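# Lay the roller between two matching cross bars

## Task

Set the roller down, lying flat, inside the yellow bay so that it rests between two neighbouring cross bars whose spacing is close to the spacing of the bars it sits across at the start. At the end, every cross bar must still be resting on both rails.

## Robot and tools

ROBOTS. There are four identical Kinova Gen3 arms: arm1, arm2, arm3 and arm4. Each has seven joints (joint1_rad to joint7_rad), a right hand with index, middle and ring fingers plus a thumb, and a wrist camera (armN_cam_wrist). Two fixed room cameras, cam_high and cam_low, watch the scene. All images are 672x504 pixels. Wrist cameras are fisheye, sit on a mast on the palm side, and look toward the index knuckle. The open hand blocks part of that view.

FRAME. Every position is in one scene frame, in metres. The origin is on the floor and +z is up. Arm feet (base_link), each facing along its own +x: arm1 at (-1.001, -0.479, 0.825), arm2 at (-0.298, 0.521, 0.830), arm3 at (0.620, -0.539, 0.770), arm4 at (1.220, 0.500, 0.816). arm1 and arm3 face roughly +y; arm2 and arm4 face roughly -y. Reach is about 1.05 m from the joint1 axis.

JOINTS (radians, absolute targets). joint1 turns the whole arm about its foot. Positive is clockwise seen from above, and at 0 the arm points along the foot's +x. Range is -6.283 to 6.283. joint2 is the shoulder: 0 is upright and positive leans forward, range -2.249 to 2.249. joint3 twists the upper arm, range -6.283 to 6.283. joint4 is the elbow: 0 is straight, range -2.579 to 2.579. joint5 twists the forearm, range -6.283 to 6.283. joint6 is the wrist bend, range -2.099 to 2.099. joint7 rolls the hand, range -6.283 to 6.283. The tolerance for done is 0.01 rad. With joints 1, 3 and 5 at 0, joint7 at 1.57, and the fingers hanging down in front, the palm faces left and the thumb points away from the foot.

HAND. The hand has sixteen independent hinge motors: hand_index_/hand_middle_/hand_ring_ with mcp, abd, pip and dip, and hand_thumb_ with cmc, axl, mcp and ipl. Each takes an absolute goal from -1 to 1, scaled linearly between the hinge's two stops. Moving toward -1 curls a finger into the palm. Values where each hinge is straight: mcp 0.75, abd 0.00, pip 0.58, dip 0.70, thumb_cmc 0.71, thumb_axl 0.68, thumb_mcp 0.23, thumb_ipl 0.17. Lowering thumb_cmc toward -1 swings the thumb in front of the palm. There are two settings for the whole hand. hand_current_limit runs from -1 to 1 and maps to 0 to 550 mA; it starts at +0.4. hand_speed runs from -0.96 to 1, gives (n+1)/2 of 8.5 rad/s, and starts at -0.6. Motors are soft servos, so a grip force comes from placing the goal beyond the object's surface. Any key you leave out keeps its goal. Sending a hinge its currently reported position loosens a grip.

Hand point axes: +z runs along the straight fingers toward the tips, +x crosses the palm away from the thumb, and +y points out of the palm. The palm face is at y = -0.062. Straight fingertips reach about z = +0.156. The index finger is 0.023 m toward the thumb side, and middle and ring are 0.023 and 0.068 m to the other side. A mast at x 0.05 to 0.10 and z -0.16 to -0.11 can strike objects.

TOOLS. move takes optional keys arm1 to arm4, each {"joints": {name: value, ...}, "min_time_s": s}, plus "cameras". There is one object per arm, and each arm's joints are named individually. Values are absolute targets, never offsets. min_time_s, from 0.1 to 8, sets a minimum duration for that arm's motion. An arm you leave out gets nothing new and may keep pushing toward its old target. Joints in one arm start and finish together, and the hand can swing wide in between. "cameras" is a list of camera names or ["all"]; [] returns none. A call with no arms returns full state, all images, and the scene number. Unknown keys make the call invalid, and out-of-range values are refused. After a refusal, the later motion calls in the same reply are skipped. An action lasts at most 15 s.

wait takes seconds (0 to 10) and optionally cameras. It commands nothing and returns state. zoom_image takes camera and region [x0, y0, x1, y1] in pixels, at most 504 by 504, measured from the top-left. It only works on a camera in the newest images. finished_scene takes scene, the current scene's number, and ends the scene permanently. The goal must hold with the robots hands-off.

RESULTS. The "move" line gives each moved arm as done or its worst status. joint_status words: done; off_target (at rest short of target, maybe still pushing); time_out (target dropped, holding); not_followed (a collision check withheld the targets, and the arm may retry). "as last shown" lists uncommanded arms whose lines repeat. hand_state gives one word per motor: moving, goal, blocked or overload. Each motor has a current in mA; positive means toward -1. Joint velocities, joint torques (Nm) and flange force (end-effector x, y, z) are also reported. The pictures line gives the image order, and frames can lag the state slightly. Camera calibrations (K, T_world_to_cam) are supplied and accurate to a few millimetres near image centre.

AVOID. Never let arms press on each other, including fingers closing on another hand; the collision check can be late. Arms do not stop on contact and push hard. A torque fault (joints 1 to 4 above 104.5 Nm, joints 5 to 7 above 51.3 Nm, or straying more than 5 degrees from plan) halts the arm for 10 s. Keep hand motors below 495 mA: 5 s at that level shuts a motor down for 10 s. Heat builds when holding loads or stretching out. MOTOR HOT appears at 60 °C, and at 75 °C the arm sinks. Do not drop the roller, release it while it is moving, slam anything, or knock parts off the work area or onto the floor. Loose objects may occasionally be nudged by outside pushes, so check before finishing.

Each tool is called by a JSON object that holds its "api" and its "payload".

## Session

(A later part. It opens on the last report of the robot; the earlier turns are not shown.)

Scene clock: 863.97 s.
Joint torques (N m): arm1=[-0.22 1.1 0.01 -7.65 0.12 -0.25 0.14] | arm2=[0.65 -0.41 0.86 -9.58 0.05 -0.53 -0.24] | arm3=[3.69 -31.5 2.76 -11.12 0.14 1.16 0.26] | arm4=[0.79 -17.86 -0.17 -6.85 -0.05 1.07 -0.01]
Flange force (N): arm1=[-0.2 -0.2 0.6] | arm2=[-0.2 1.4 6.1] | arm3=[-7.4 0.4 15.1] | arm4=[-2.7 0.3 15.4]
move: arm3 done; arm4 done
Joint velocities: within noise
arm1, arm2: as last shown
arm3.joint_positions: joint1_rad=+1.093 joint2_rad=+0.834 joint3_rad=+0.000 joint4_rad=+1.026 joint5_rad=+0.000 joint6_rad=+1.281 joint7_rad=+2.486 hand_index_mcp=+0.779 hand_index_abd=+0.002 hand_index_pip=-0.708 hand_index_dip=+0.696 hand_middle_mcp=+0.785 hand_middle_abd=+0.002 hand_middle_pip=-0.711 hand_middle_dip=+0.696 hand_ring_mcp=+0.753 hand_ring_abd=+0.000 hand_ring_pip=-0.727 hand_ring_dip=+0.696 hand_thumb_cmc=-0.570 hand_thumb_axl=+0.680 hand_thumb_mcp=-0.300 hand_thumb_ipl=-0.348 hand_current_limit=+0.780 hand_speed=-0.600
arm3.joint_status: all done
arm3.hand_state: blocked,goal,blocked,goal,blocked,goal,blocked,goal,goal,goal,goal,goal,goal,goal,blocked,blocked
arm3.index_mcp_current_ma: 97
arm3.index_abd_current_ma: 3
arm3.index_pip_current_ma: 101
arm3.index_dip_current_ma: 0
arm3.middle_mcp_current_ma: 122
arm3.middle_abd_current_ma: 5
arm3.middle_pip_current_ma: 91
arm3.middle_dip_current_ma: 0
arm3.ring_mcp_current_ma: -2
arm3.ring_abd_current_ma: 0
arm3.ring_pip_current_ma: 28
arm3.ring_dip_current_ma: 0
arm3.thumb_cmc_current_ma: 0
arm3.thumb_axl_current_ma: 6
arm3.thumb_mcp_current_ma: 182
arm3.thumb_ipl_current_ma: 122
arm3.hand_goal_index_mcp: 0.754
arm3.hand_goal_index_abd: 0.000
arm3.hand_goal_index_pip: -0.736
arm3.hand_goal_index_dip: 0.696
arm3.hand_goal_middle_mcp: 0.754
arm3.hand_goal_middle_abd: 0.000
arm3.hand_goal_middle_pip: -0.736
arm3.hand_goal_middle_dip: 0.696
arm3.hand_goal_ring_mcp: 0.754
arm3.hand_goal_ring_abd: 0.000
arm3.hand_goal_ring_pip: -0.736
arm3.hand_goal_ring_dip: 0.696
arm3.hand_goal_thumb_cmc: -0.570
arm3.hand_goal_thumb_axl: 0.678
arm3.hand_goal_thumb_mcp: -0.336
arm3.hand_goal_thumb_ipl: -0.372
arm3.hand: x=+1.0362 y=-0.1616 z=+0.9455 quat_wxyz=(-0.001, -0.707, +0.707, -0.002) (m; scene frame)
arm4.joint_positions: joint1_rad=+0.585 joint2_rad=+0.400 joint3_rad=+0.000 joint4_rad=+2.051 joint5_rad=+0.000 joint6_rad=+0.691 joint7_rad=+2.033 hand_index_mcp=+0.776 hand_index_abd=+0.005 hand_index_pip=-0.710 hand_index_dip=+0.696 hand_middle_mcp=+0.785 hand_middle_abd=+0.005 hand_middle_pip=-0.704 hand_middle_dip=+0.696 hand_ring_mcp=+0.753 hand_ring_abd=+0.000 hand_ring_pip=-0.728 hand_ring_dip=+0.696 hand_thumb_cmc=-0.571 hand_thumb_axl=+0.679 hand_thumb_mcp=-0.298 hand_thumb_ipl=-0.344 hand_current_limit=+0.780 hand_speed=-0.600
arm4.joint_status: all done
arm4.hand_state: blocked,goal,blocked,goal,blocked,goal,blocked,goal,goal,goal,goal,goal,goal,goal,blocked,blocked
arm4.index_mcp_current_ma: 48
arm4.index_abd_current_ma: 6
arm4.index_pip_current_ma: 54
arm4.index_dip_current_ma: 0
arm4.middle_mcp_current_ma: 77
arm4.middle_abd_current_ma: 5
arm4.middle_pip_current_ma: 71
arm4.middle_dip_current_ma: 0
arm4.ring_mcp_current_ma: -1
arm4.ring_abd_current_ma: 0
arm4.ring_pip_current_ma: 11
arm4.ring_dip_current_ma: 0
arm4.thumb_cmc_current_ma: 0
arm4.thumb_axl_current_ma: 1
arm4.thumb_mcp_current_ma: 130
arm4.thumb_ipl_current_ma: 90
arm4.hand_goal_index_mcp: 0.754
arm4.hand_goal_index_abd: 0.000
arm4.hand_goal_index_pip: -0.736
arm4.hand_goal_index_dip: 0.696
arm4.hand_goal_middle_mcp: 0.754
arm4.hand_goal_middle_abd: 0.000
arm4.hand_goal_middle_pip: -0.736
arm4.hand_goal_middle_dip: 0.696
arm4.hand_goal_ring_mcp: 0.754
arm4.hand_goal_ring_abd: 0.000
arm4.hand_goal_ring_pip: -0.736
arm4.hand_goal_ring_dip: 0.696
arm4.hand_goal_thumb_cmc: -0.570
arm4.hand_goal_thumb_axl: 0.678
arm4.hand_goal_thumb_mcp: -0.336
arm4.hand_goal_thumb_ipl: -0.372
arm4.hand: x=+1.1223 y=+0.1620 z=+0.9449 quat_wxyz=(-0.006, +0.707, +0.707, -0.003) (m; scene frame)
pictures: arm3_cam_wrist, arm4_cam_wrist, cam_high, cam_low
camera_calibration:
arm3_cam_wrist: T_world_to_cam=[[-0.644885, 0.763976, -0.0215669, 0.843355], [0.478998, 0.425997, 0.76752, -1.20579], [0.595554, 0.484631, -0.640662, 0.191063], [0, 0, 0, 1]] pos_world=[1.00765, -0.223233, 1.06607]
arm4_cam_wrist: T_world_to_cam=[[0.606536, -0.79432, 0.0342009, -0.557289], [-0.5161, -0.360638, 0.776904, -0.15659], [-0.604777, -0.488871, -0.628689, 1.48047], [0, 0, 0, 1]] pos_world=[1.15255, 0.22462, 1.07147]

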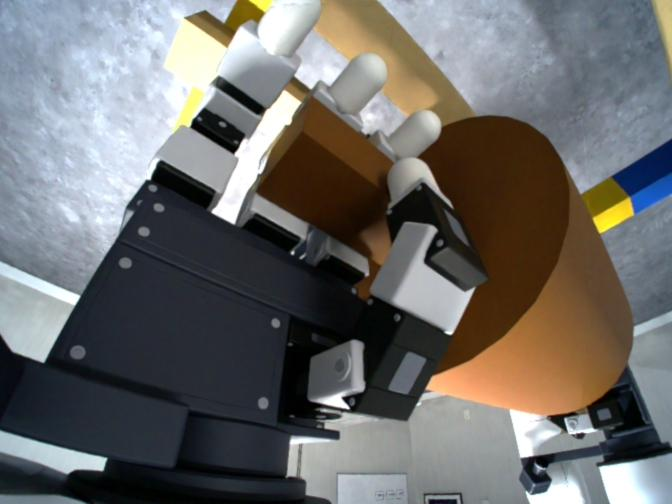

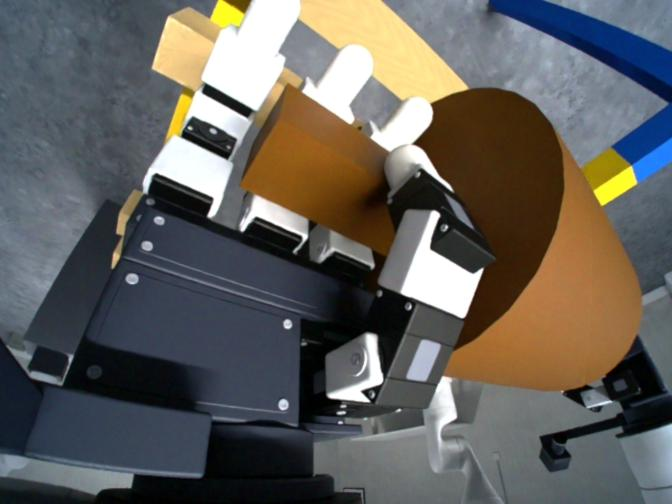

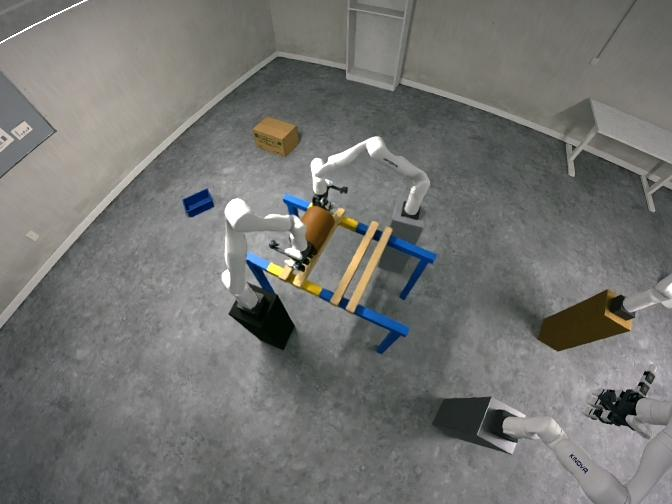

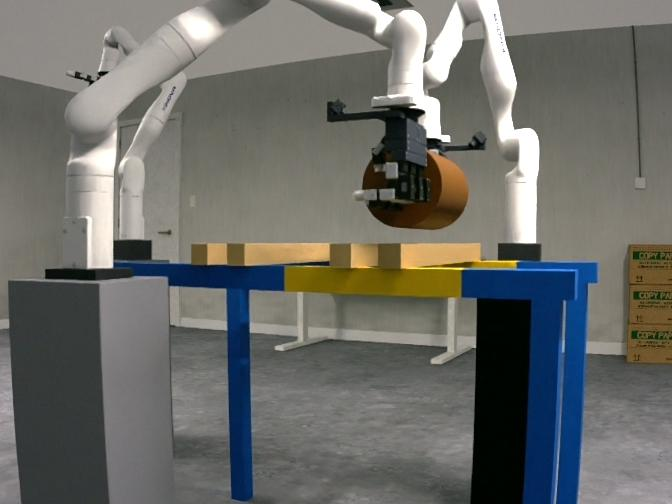

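{"api": "move", "payload": {"arm4": {"joints":{"joint2_rad":0.4975,"joint4_rad":2.0973,"joint6_rad":0.5468},"min_time_s":3}, "arm3": {"joints":{"joint2_rad":0.8743,"joint4_rad":1.0910,"joint6_rad":1.1763},"min_time_s":3}, "cameras": ["cam_low"]}}

{"api": "zoom_image", "payload": {"camera": "cam_low", "region": [240, 100, 500, 300]}}

Scene clock: 894.23 s.
Joint torques (N m): arm1=[-0.18 1.06 -0.06 -7.75 0.14 -0.23 0.14] | arm2=[0.63 -0.32 0.92 -9.63 0.04 -0.51 -0.23] | arm3=[0.54 -20.94 0.28 -5.94 -1 0.75 0.09] | arm4=[0.65 -12.53 -0.15 -4.78 0.06 -0.26 -0.15]
Flange force (N): arm1=[-0.1 -0.4 1.0] | arm2=[0.1 1.6 6.4] | arm3=[-2.4 -1.9 -2.5] | arm4=[1.6 2.2 -3.3]
move: arm3 done; arm4 done
Joint velocities: within noise
arm1, arm2: as last shown
arm3.joint_positions: joint1_rad=+1.093 joint2_rad=+0.874 joint3_rad=+0.000 joint4_rad=+1.091 joint5_rad=+0.000 joint6_rad=+1.176 joint7_rad=+2.486 hand_index_mcp=+0.759 hand_index_abd=+0.002 hand_index_pip=-0.728 hand_index_dip=+0.696 hand_middle_mcp=+0.757 hand_middle_abd=+0.002 hand_middle_pip=-0.729 hand_middle_dip=+0.696 hand_ring_mcp=+0.753 hand_ring_abd=+0.000 hand_ring_pip=-0.727 hand_ring_dip=+0.696 hand_thumb_cmc=-0.570 hand_thumb_axl=+0.679 hand_thumb_mcp=-0.302 hand_thumb_ipl=-0.355 hand_current_limit=+0.780 hand_speed=-0.600
arm3.joint_status: all done
arm3.hand_state: goal,goal,goal,goal,goal,goal,goal,goal,goal,goal,goal,goal,goal,goal,blocked,goal
arm3.index_mcp_current_ma: 16
arm3.index_abd_current_ma: 3
arm3.index_pip_current_ma: 24
arm3.index_dip_current_ma: 0
arm3.middle_mcp_current_ma: 9
arm3.middle_abd_current_ma: 5
arm3.middle_pip_current_ma: 22
arm3.middle_dip_current_ma: 0
arm3.ring_mcp_current_ma: -2
arm3.ring_abd_current_ma: 0
arm3.ring_pip_current_ma: 28
arm3.ring_dip_current_ma: 0
arm3.thumb_cmc_current_ma: 0
arm3.thumb_axl_current_ma: 2
arm3.thumb_mcp_current_ma: 169
arm3.thumb_ipl_current_ma: 80
arm3.hand_goal_index_mcp: 0.754
arm3.hand_goal_index_abd: 0.000
arm3.hand_goal_index_pip: -0.736
arm3.hand_goal_index_dip: 0.696
arm3.hand_goal_middle_mcp: 0.754
arm3.hand_goal_middle_abd: 0.000
arm3.hand_goal_middle_pip: -0.736
arm3.hand_goal_middle_dip: 0.696
arm3.hand_goal_ring_mcp: 0.754
arm3.hand_goal_ring_abd: 0.000
arm3.hand_goal_ring_pip: -0.736
arm3.hand_goal_ring_dip: 0.696
arm3.hand_goal_thumb_cmc: -0.570
arm3.hand_goal_thumb_axl: 0.678
arm3.hand_goal_thumb_mcp: -0.336
arm3.hand_goal_thumb_ipl: -0.372
arm3.hand: x=+1.0363 y=-0.1617 z=+0.9017 quat_wxyz=(-0.001, -0.707, +0.707, -0.002) (m; scene frame)
arm4.joint_positions: joint1_rad=+0.585 joint2_rad=+0.497 joint3_rad=+0.000 joint4_rad=+2.097 joint5_rad=+0.000 joint6_rad=+0.547 joint7_rad=+2.033 hand_index_mcp=+0.759 hand_index_abd=+0.003 hand_index_pip=-0.727 hand_index_dip=+0.696 hand_middle_mcp=+0.759 hand_middle_abd=+0.003 hand_middle_pip=-0.728 hand_middle_dip=+0.696 hand_ring_mcp=+0.753 hand_ring_abd=+0.000 hand_ring_pip=-0.728 hand_ring_dip=+0.696 hand_thumb_cmc=-0.570 hand_thumb_axl=+0.680 hand_thumb_mcp=-0.283 hand_thumb_ipl=-0.346 hand_current_limit=+0.780 hand_speed=-0.600
arm4.joint_status: all done
arm4.hand_state: goal,goal,goal,goal,goal,goal,goal,goal,goal,goal,goal,goal,goal,goal,blocked,blocked
arm4.index_mcp_current_ma: 7
arm4.index_abd_current_ma: 3
arm4.index_pip_current_ma: 13
arm4.index_dip_current_ma: 0
arm4.middle_mcp_current_ma: 6
arm4.middle_abd_current_ma: 2
arm4.middle_pip_current_ma: 11
arm4.middle_dip_current_ma: 0
arm4.ring_mcp_current_ma: -1
arm4.ring_abd_current_ma: 0
arm4.ring_pip_current_ma: 11
arm4.ring_dip_current_ma: 0
arm4.thumb_cmc_current_ma: 0
arm4.thumb_axl_current_ma: 2
arm4.thumb_mcp_current_ma: 200
arm4.thumb_ipl_current_ma: 83
arm4.hand_goal_index_mcp: 0.754
arm4.hand_goal_index_abd: 0.000
arm4.hand_goal_index_pip: -0.736
arm4.hand_goal_index_dip: 0.696
arm4.hand_goal_middle_mcp: 0.754
arm4.hand_goal_middle_abd: 0.000
arm4.hand_goal_middle_pip: -0.736
arm4.hand_goal_middle_dip: 0.696
arm4.hand_goal_ring_mcp: 0.754
arm4.hand_goal_ring_abd: 0.000
arm4.hand_goal_ring_pip: -0.736
arm4.hand_goal_ring_dip: 0.696
arm4.hand_goal_thumb_cmc: -0.570
arm4.hand_goal_thumb_axl: 0.678
arm4.hand_goal_thumb_mcp: -0.336
arm4.hand_goal_thumb_ipl: -0.372
arm4.hand: x=+1.1217 y=+0.1621 z=+0.9009 quat_wxyz=(-0.006, +0.707, +0.707, -0.003) (m; scene frame)
pictures: cam_low

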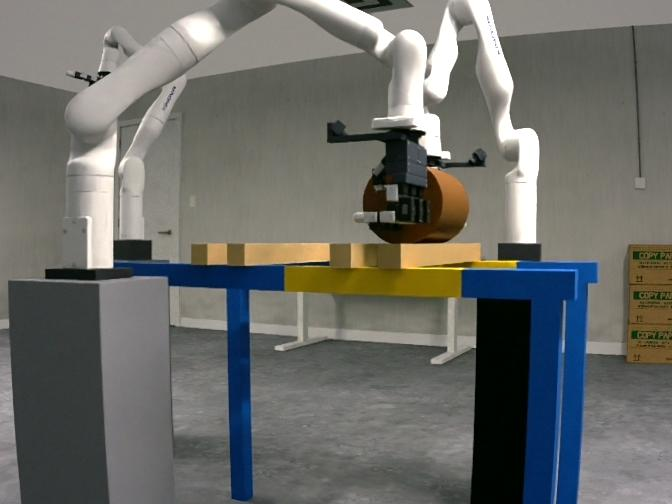

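Scaled by 1.938 from the camera's 672x504 image, which has a finer 960x720 frame.

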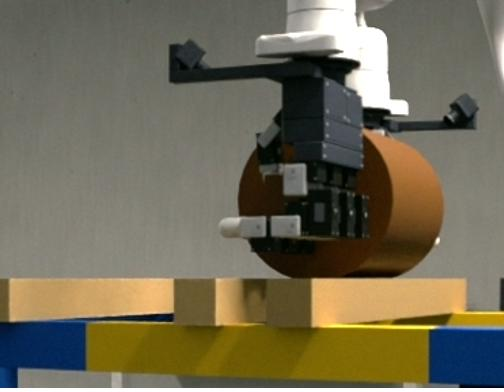

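{"api": "move", "payload": {"arm4": {"joints":{"joint2_rad":0.5282,"joint4_rad":2.1082,"joint6_rad":0.5052,"hand_thumb_mcp":0.226,"hand_thumb_ipl":0.168},"min_time_s":1.5}, "arm3": {"joints":{"joint2_rad":0.8885,"joint4_rad":1.1067,"joint6_rad":1.1464,"hand_thumb_mcp":0.226,"hand_thumb_ipl":0.168},"min_time_s":1.5}}}

{"api": "move", "payload": {"arm4": {"joints":{"joint1_rad":0.7621,"joint2_rad":0.4197,"joint4_rad":2.3827,"joint6_rad":0.3392,"joint7_rad":2.2101},"min_time_s":2.5}, "arm3": {"joints":{"joint1_rad":1.2483,"joint2_rad":0.7655,"joint4_rad":1.3671,"joint6_rad":1.009,"joint7_rad":2.6411},"min_time_s":2.5}, "cameras": ["all"]}}

{"api": "zoom_image", "payload": {"camera": "cam_low", "region": [240, 100, 500, 300]}}

{"api": "zoom_image", "payload": {"camera": "cam_high", "region": [230, 180, 400, 320]}}

Scene clock: 922.37 s.
Joint torques (N m): arm1=[-0.24 1.1 0.02 -7.7 0.1 -0.27 0.13] | arm2=[0.61 -0.44 0.88 -9.55 0.04 -0.5 -0.22] | arm3=[1.2 -23.23 0.8 -7.51 -0.76 0.36 0.23] | arm4=[-0.25 -13.29 -1.09 -4.25 -0.28 0.06 -0.09]
Flange force (N): arm1=[-0.1 -0.2 0.7] | arm2=[-0.3 1.5 6.0] | arm3=[-2.2 0.6 1.0] | arm4=[1.7 -0.2 -1.3]
move: arm3 done; arm4 done
Joint velocities: within noise
arm1, arm2: as last shown
arm3.joint_positions: joint1_rad=+1.093 joint2_rad=+0.888 joint3_rad=+0.000 joint4_rad=+1.107 joint5_rad=+0.000 joint6_rad=+1.146 joint7_rad=+2.486 hand_index_mcp=+0.759 hand_index_abd=+0.002 hand_index_pip=-0.728 hand_index_dip=+0.696 hand_middle_mcp=+0.757 hand_middle_abd=+0.002 hand_middle_pip=-0.729 hand_middle_dip=+0.696 hand_ring_mcp=+0.753 hand_ring_abd=+0.000 hand_ring_pip=-0.727 hand_ring_dip=+0.696 hand_thumb_cmc=-0.570 hand_thumb_axl=+0.679 hand_thumb_mcp=+0.215 hand_thumb_ipl=+0.164 hand_current_limit=+0.780 hand_speed=-0.600
arm3.joint_status: all done
arm3.hand_state: goal,goal,goal,goal,goal,goal,goal,goal,goal,goal,goal,goal,goal,goal,goal,goal
arm3.index_mcp_current_ma: 15
arm3.index_abd_current_ma: 3
arm3.index_pip_current_ma: 23
arm3.index_dip_current_ma: 0
arm3.middle_mcp_current_ma: 9
arm3.middle_abd_current_ma: 5
arm3.middle_pip_current_ma: 22
arm3.middle_dip_current_ma: 0
arm3.ring_mcp_current_ma: -2
arm3.ring_abd_current_ma: 0
arm3.ring_pip_current_ma: 28
arm3.ring_dip_current_ma: 0
arm3.thumb_cmc_current_ma: 0
arm3.thumb_axl_current_ma: 2
arm3.thumb_mcp_current_ma: -46
arm3.thumb_ipl_current_ma: -17
arm3.hand_goal_index_mcp: 0.754
arm3.hand_goal_index_abd: 0.000
arm3.hand_goal_index_pip: -0.736
arm3.hand_goal_index_dip: 0.696
arm3.hand_goal_middle_mcp: 0.754
arm3.hand_goal_middle_abd: 0.000
arm3.hand_goal_middle_pip: -0.736
arm3.hand_goal_middle_dip: 0.696
arm3.hand_goal_ring_mcp: 0.754
arm3.hand_goal_ring_abd: 0.000
arm3.hand_goal_ring_pip: -0.736
arm3.hand_goal_ring_dip: 0.696
arm3.hand_goal_thumb_cmc: -0.570
arm3.hand_goal_thumb_axl: 0.678
arm3.hand_goal_thumb_mcp: 0.226
arm3.hand_goal_thumb_ipl: 0.168
arm3.hand: x=+1.0364 y=-0.1617 z=+0.8884 quat_wxyz=(-0.001, -0.707, +0.707, -0.002) (m; scene frame)
arm4.joint_positions: joint1_rad=+0.585 joint2_rad=+0.528 joint3_rad=+0.000 joint4_rad=+2.108 joint5_rad=+0.000 joint6_rad=+0.505 joint7_rad=+2.033 hand_index_mcp=+0.759 hand_index_abd=+0.003 hand_index_pip=-0.727 hand_index_dip=+0.696 hand_middle_mcp=+0.759 hand_middle_abd=+0.003 hand_middle_pip=-0.728 hand_middle_dip=+0.696 hand_ring_mcp=+0.753 hand_ring_abd=+0.000 hand_ring_pip=-0.728 hand_ring_dip=+0.696 hand_thumb_cmc=-0.570 hand_thumb_axl=+0.680 hand_thumb_mcp=+0.215 hand_thumb_ipl=+0.164 hand_current_limit=+0.780 hand_speed=-0.600
arm4.joint_status: all done
arm4.hand_state: goal,goal,goal,goal,goal,goal,goal,goal,goal,goal,goal,goal,goal,goal,goal,goal
arm4.index_mcp_current_ma: 6
arm4.index_abd_current_ma: 3
arm4.index_pip_current_ma: 13
arm4.index_dip_current_ma: 0
arm4.middle_mcp_current_ma: 6
arm4.middle_abd_current_ma: 2
arm4.middle_pip_current_ma: 11
arm4.middle_dip_current_ma: 0
arm4.ring_mcp_current_ma: -1
arm4.ring_abd_current_ma: 0
arm4.ring_pip_current_ma: 11
arm4.ring_dip_current_ma: 0
arm4.thumb_cmc_current_ma: 0
arm4.thumb_axl_current_ma: 2
arm4.thumb_mcp_current_ma: -25
arm4.thumb_ipl_current_ma: -7
arm4.hand_goal_index_mcp: 0.754
arm4.hand_goal_index_abd: 0.000
arm4.hand_goal_index_pip: -0.736
arm4.hand_goal_index_dip: 0.696
arm4.hand_goal_middle_mcp: 0.754
arm4.hand_goal_middle_abd: 0.000
arm4.hand_goal_middle_pip: -0.736
arm4.hand_goal_middle_dip: 0.696
arm4.hand_goal_ring_mcp: 0.754
arm4.hand_goal_ring_abd: 0.000
arm4.hand_goal_ring_pip: -0.736
arm4.hand_goal_ring_dip: 0.696
arm4.hand_goal_thumb_cmc: -0.570
arm4.hand_goal_thumb_axl: 0.678
arm4.hand_goal_thumb_mcp: 0.226
arm4.hand_goal_thumb_ipl: 0.168
arm4.hand: x=+1.1216 y=+0.1622 z=+0.8880 quat_wxyz=(-0.005, +0.707, +0.707, -0.003) (m; scene frame)
pictures: none

Scene clock: 925.23 s.
Joint torques (N m): arm1=[-0.24 1.1 -0.02 -7.68 0.14 -0.25 0.12] | arm2=[0.64 -0.41 0.89 -9.65 0.02 -0.52 -0.26] | arm3=[1.12 -21.1 0.83 -7.02 -0.75 0.36 0.21] | arm4=[-0.29 -10.2 -1.14 -2.99 -0.25 0.08 -0.06]
Flange force (N): arm1=[-0.1 -0.3 0.7] | arm2=[-0.1 1.4 6.4] | arm3=[-2.2 0.5 1.2] | arm4=[1.7 -0.2 -1.4]
move: arm3 done; arm4 done
Joint velocities: within noise
arm1, arm2: as last shown
arm3.joint_positions: joint1_rad=+1.248 joint2_rad=+0.766 joint3_rad=+0.000 joint4_rad=+1.367 joint5_rad=+0.000 joint6_rad=+1.009 joint7_rad=+2.641 hand_index_mcp=+0.759 hand_index_abd=+0.002 hand_index_pip=-0.728 hand_index_dip=+0.696 hand_middle_mcp=+0.757 hand_middle_abd=+0.002 hand_middle_pip=-0.729 hand_middle_dip=+0.696 hand_ring_mcp=+0.753 hand_ring_abd=+0.000 hand_ring_pip=-0.727 hand_ring_dip=+0.696 hand_thumb_cmc=-0.570 hand_thumb_axl=+0.679 hand_thumb_mcp=+0.215 hand_thumb_ipl=+0.164 hand_current_limit=+0.780 hand_speed=-0.600
arm3.joint_status: all done
arm3.hand_state: goal,goal,goal,goal,goal,goal,goal,goal,goal,goal,goal,goal,goal,goal,goal,goal
arm3.index_mcp_current_ma: 15
arm3.index_abd_current_ma: 3
arm3.index_pip_current_ma: 23
arm3.index_dip_current_ma: 0
arm3.middle_mcp_current_ma: 9
arm3.middle_abd_current_ma: 5
arm3.middle_pip_current_ma: 22
arm3.middle_dip_current_ma: 0
arm3.ring_mcp_current_ma: -2
arm3.ring_abd_current_ma: 0
arm3.ring_pip_current_ma: 28
arm3.ring_dip_current_ma: 0
arm3.thumb_cmc_current_ma: 0
arm3.thumb_axl_current_ma: 2
arm3.thumb_mcp_current_ma: -46
arm3.thumb_ipl_current_ma: -17
arm3.hand_goal_index_mcp: 0.754
arm3.hand_goal_index_abd: 0.000
arm3.hand_goal_index_pip: -0.736
arm3.hand_goal_index_dip: 0.696
arm3.hand_goal_middle_mcp: 0.754
arm3.hand_goal_middle_abd: 0.000
arm3.hand_goal_middle_pip: -0.736
arm3.hand_goal_middle_dip: 0.696
arm3.hand_goal_ring_mcp: 0.754
arm3.hand_goal_ring_abd: 0.000
arm3.hand_goal_ring_pip: -0.736
arm3.hand_goal_ring_dip: 0.696
arm3.hand_goal_thumb_cmc: -0.570
arm3.hand_goal_thumb_axl: 0.678
arm3.hand_goal_thumb_mcp: 0.226
arm3.hand_goal_thumb_ipl: 0.168
arm3.hand: x=+1.0363 y=-0.2698 z=+0.8888 quat_wxyz=(-0.001, -0.707, +0.707, -0.002) (m; scene frame)
arm4.joint_positions: joint1_rad=+0.762 joint2_rad=+0.420 joint3_rad=+0.000 joint4_rad=+2.383 joint5_rad=+0.000 joint6_rad=+0.339 joint7_rad=+2.210 hand_index_mcp=+0.759 hand_index_abd=+0.003 hand_index_pip=-0.727 hand_index_dip=+0.696 hand_middle_mcp=+0.759 hand_middle_abd=+0.003 hand_middle_pip=-0.728 hand_middle_dip=+0.696 hand_ring_mcp=+0.753 hand_ring_abd=+0.000 hand_ring_pip=-0.728 hand_ring_dip=+0.696 hand_thumb_cmc=-0.570 hand_thumb_axl=+0.680 hand_thumb_mcp=+0.215 hand_thumb_ipl=+0.164 hand_current_limit=+0.780 hand_speed=-0.600
arm4.joint_status: all done
arm4.hand_state: goal,goal,goal,goal,goal,goal,goal,goal,goal,goal,goal,goal,goal,goal,goal,goal
arm4.index_mcp_current_ma: 6
arm4.index_abd_current_ma: 3
arm4.index_pip_current_ma: 13
arm4.index_dip_current_ma: 0
arm4.middle_mcp_current_ma: 6
arm4.middle_abd_current_ma: 2
arm4.middle_pip_current_ma: 11
arm4.middle_dip_current_ma: 0
arm4.ring_mcp_current_ma: -1
arm4.ring_abd_current_ma: 0
arm4.ring_pip_current_ma: 11
arm4.ring_dip_current_ma: 0
arm4.thumb_cmc_current_ma: 0
arm4.thumb_axl_current_ma: 2
arm4.thumb_mcp_current_ma: -25
arm4.thumb_ipl_current_ma: -7
arm4.hand_goal_index_mcp: 0.754
arm4.hand_goal_index_abd: 0.000
arm4.hand_goal_index_pip: -0.736
arm4.hand_goal_index_dip: 0.696
arm4.hand_goal_middle_mcp: 0.754
arm4.hand_goal_middle_abd: 0.000
arm4.hand_goal_middle_pip: -0.736
arm4.hand_goal_middle_dip: 0.696
arm4.hand_goal_ring_mcp: 0.754
arm4.hand_goal_ring_abd: 0.000
arm4.hand_goal_ring_pip: -0.736
arm4.hand_goal_ring_dip: 0.696
arm4.hand_goal_thumb_cmc: -0.570
arm4.hand_goal_thumb_axl: 0.678
arm4.hand_goal_thumb_mcp: 0.226
arm4.hand_goal_thumb_ipl: 0.168
arm4.hand: x=+1.1217 y=+0.2703 z=+0.8879 quat_wxyz=(-0.006, +0.707, +0.707, -0.003) (m; scene frame)
pictures: arm1_cam_wrist, arm2_cam_wrist, arm3_cam_wrist, arm4_cam_wrist, cam_high, cam_low
camera_calibration:
arm3_cam_wrist: T_world_to_cam=[[-0.644885, 0.763976, -0.0215669, 0.924796], [0.478998, 0.425997, 0.76752, -1.11626], [0.595554, 0.484631, -0.640662, 0.207239], [0, 0, 0, 1]] pos_world=[1.00765, -0.331433, 1.00947]
arm4_cam_wrist: T_world_to_cam=[[0.606505, -0.794342, 0.0342472, -0.468952], [-0.516136, -0.360591, 0.776903, -0.0734544], [-0.604777, -0.488872, -0.628689, 1.49715], [0, 0, 0, 1]] pos_world=[1.15195, 0.33292, 1.01437]

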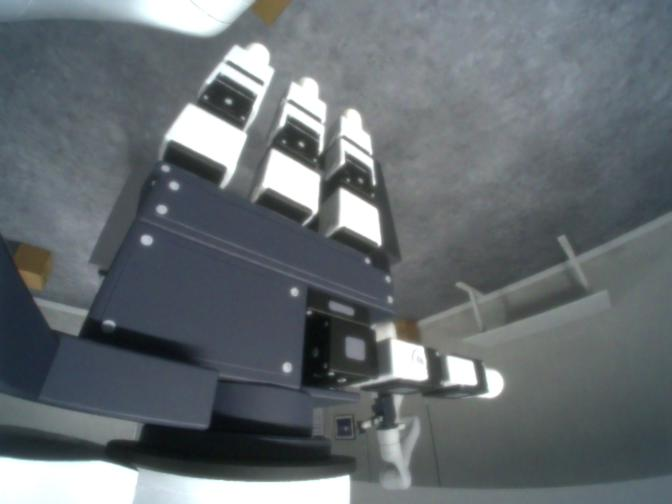

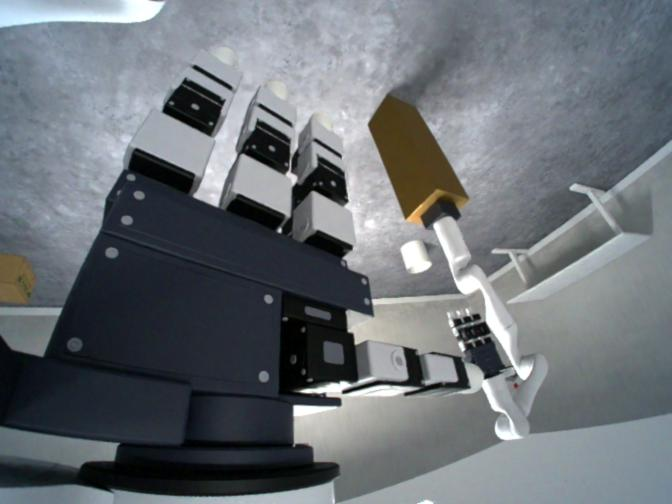

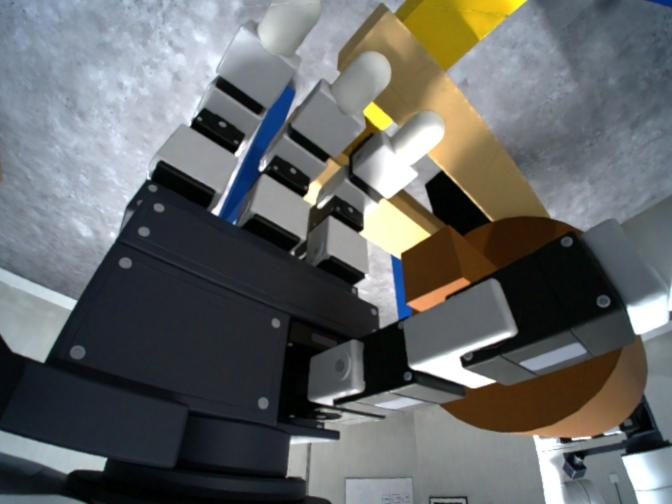

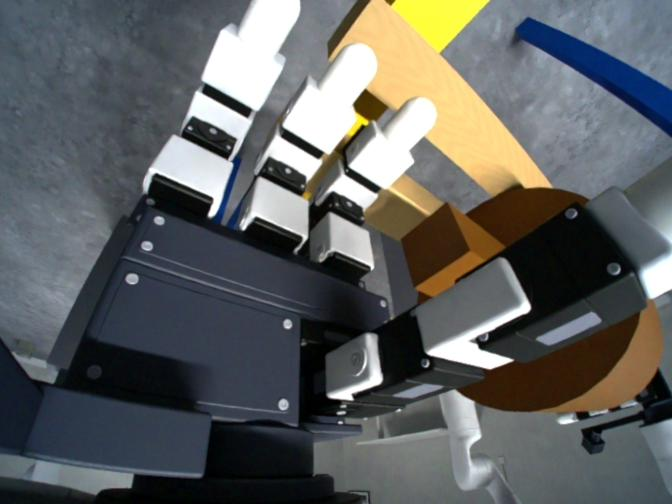

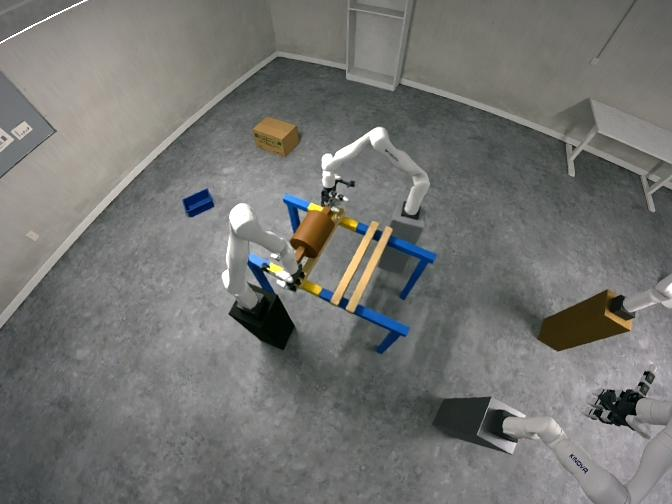

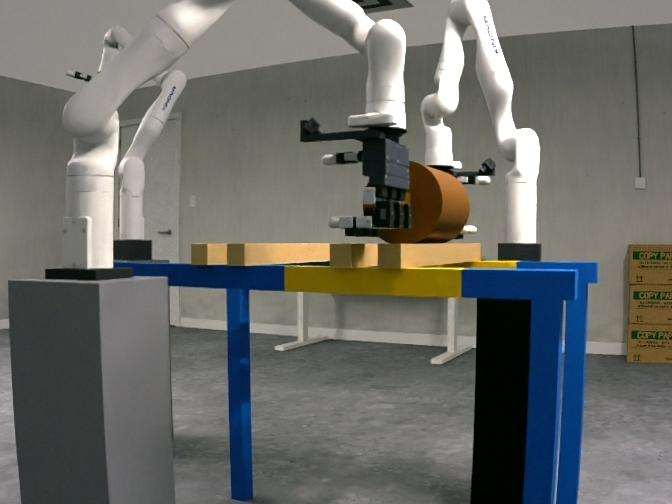

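Scaled by 1.938 from the camera's 672x504 image, which has a finer 960x720 frame.

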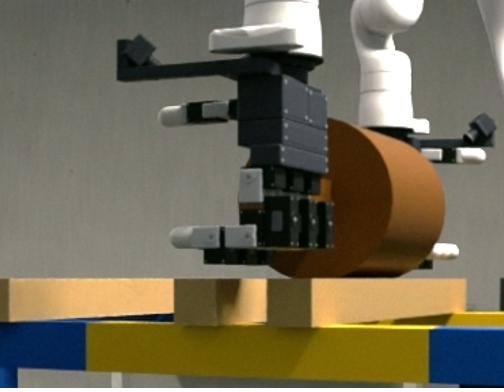

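Scaled by 2.965 from the camera's 672x504 image, which has a finer 960x720 frame.

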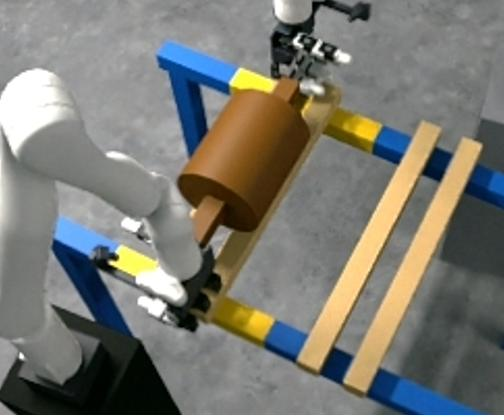

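{"api": "finished_scene", "payload": {"scene": 1}}

The scene is finished: the task was done.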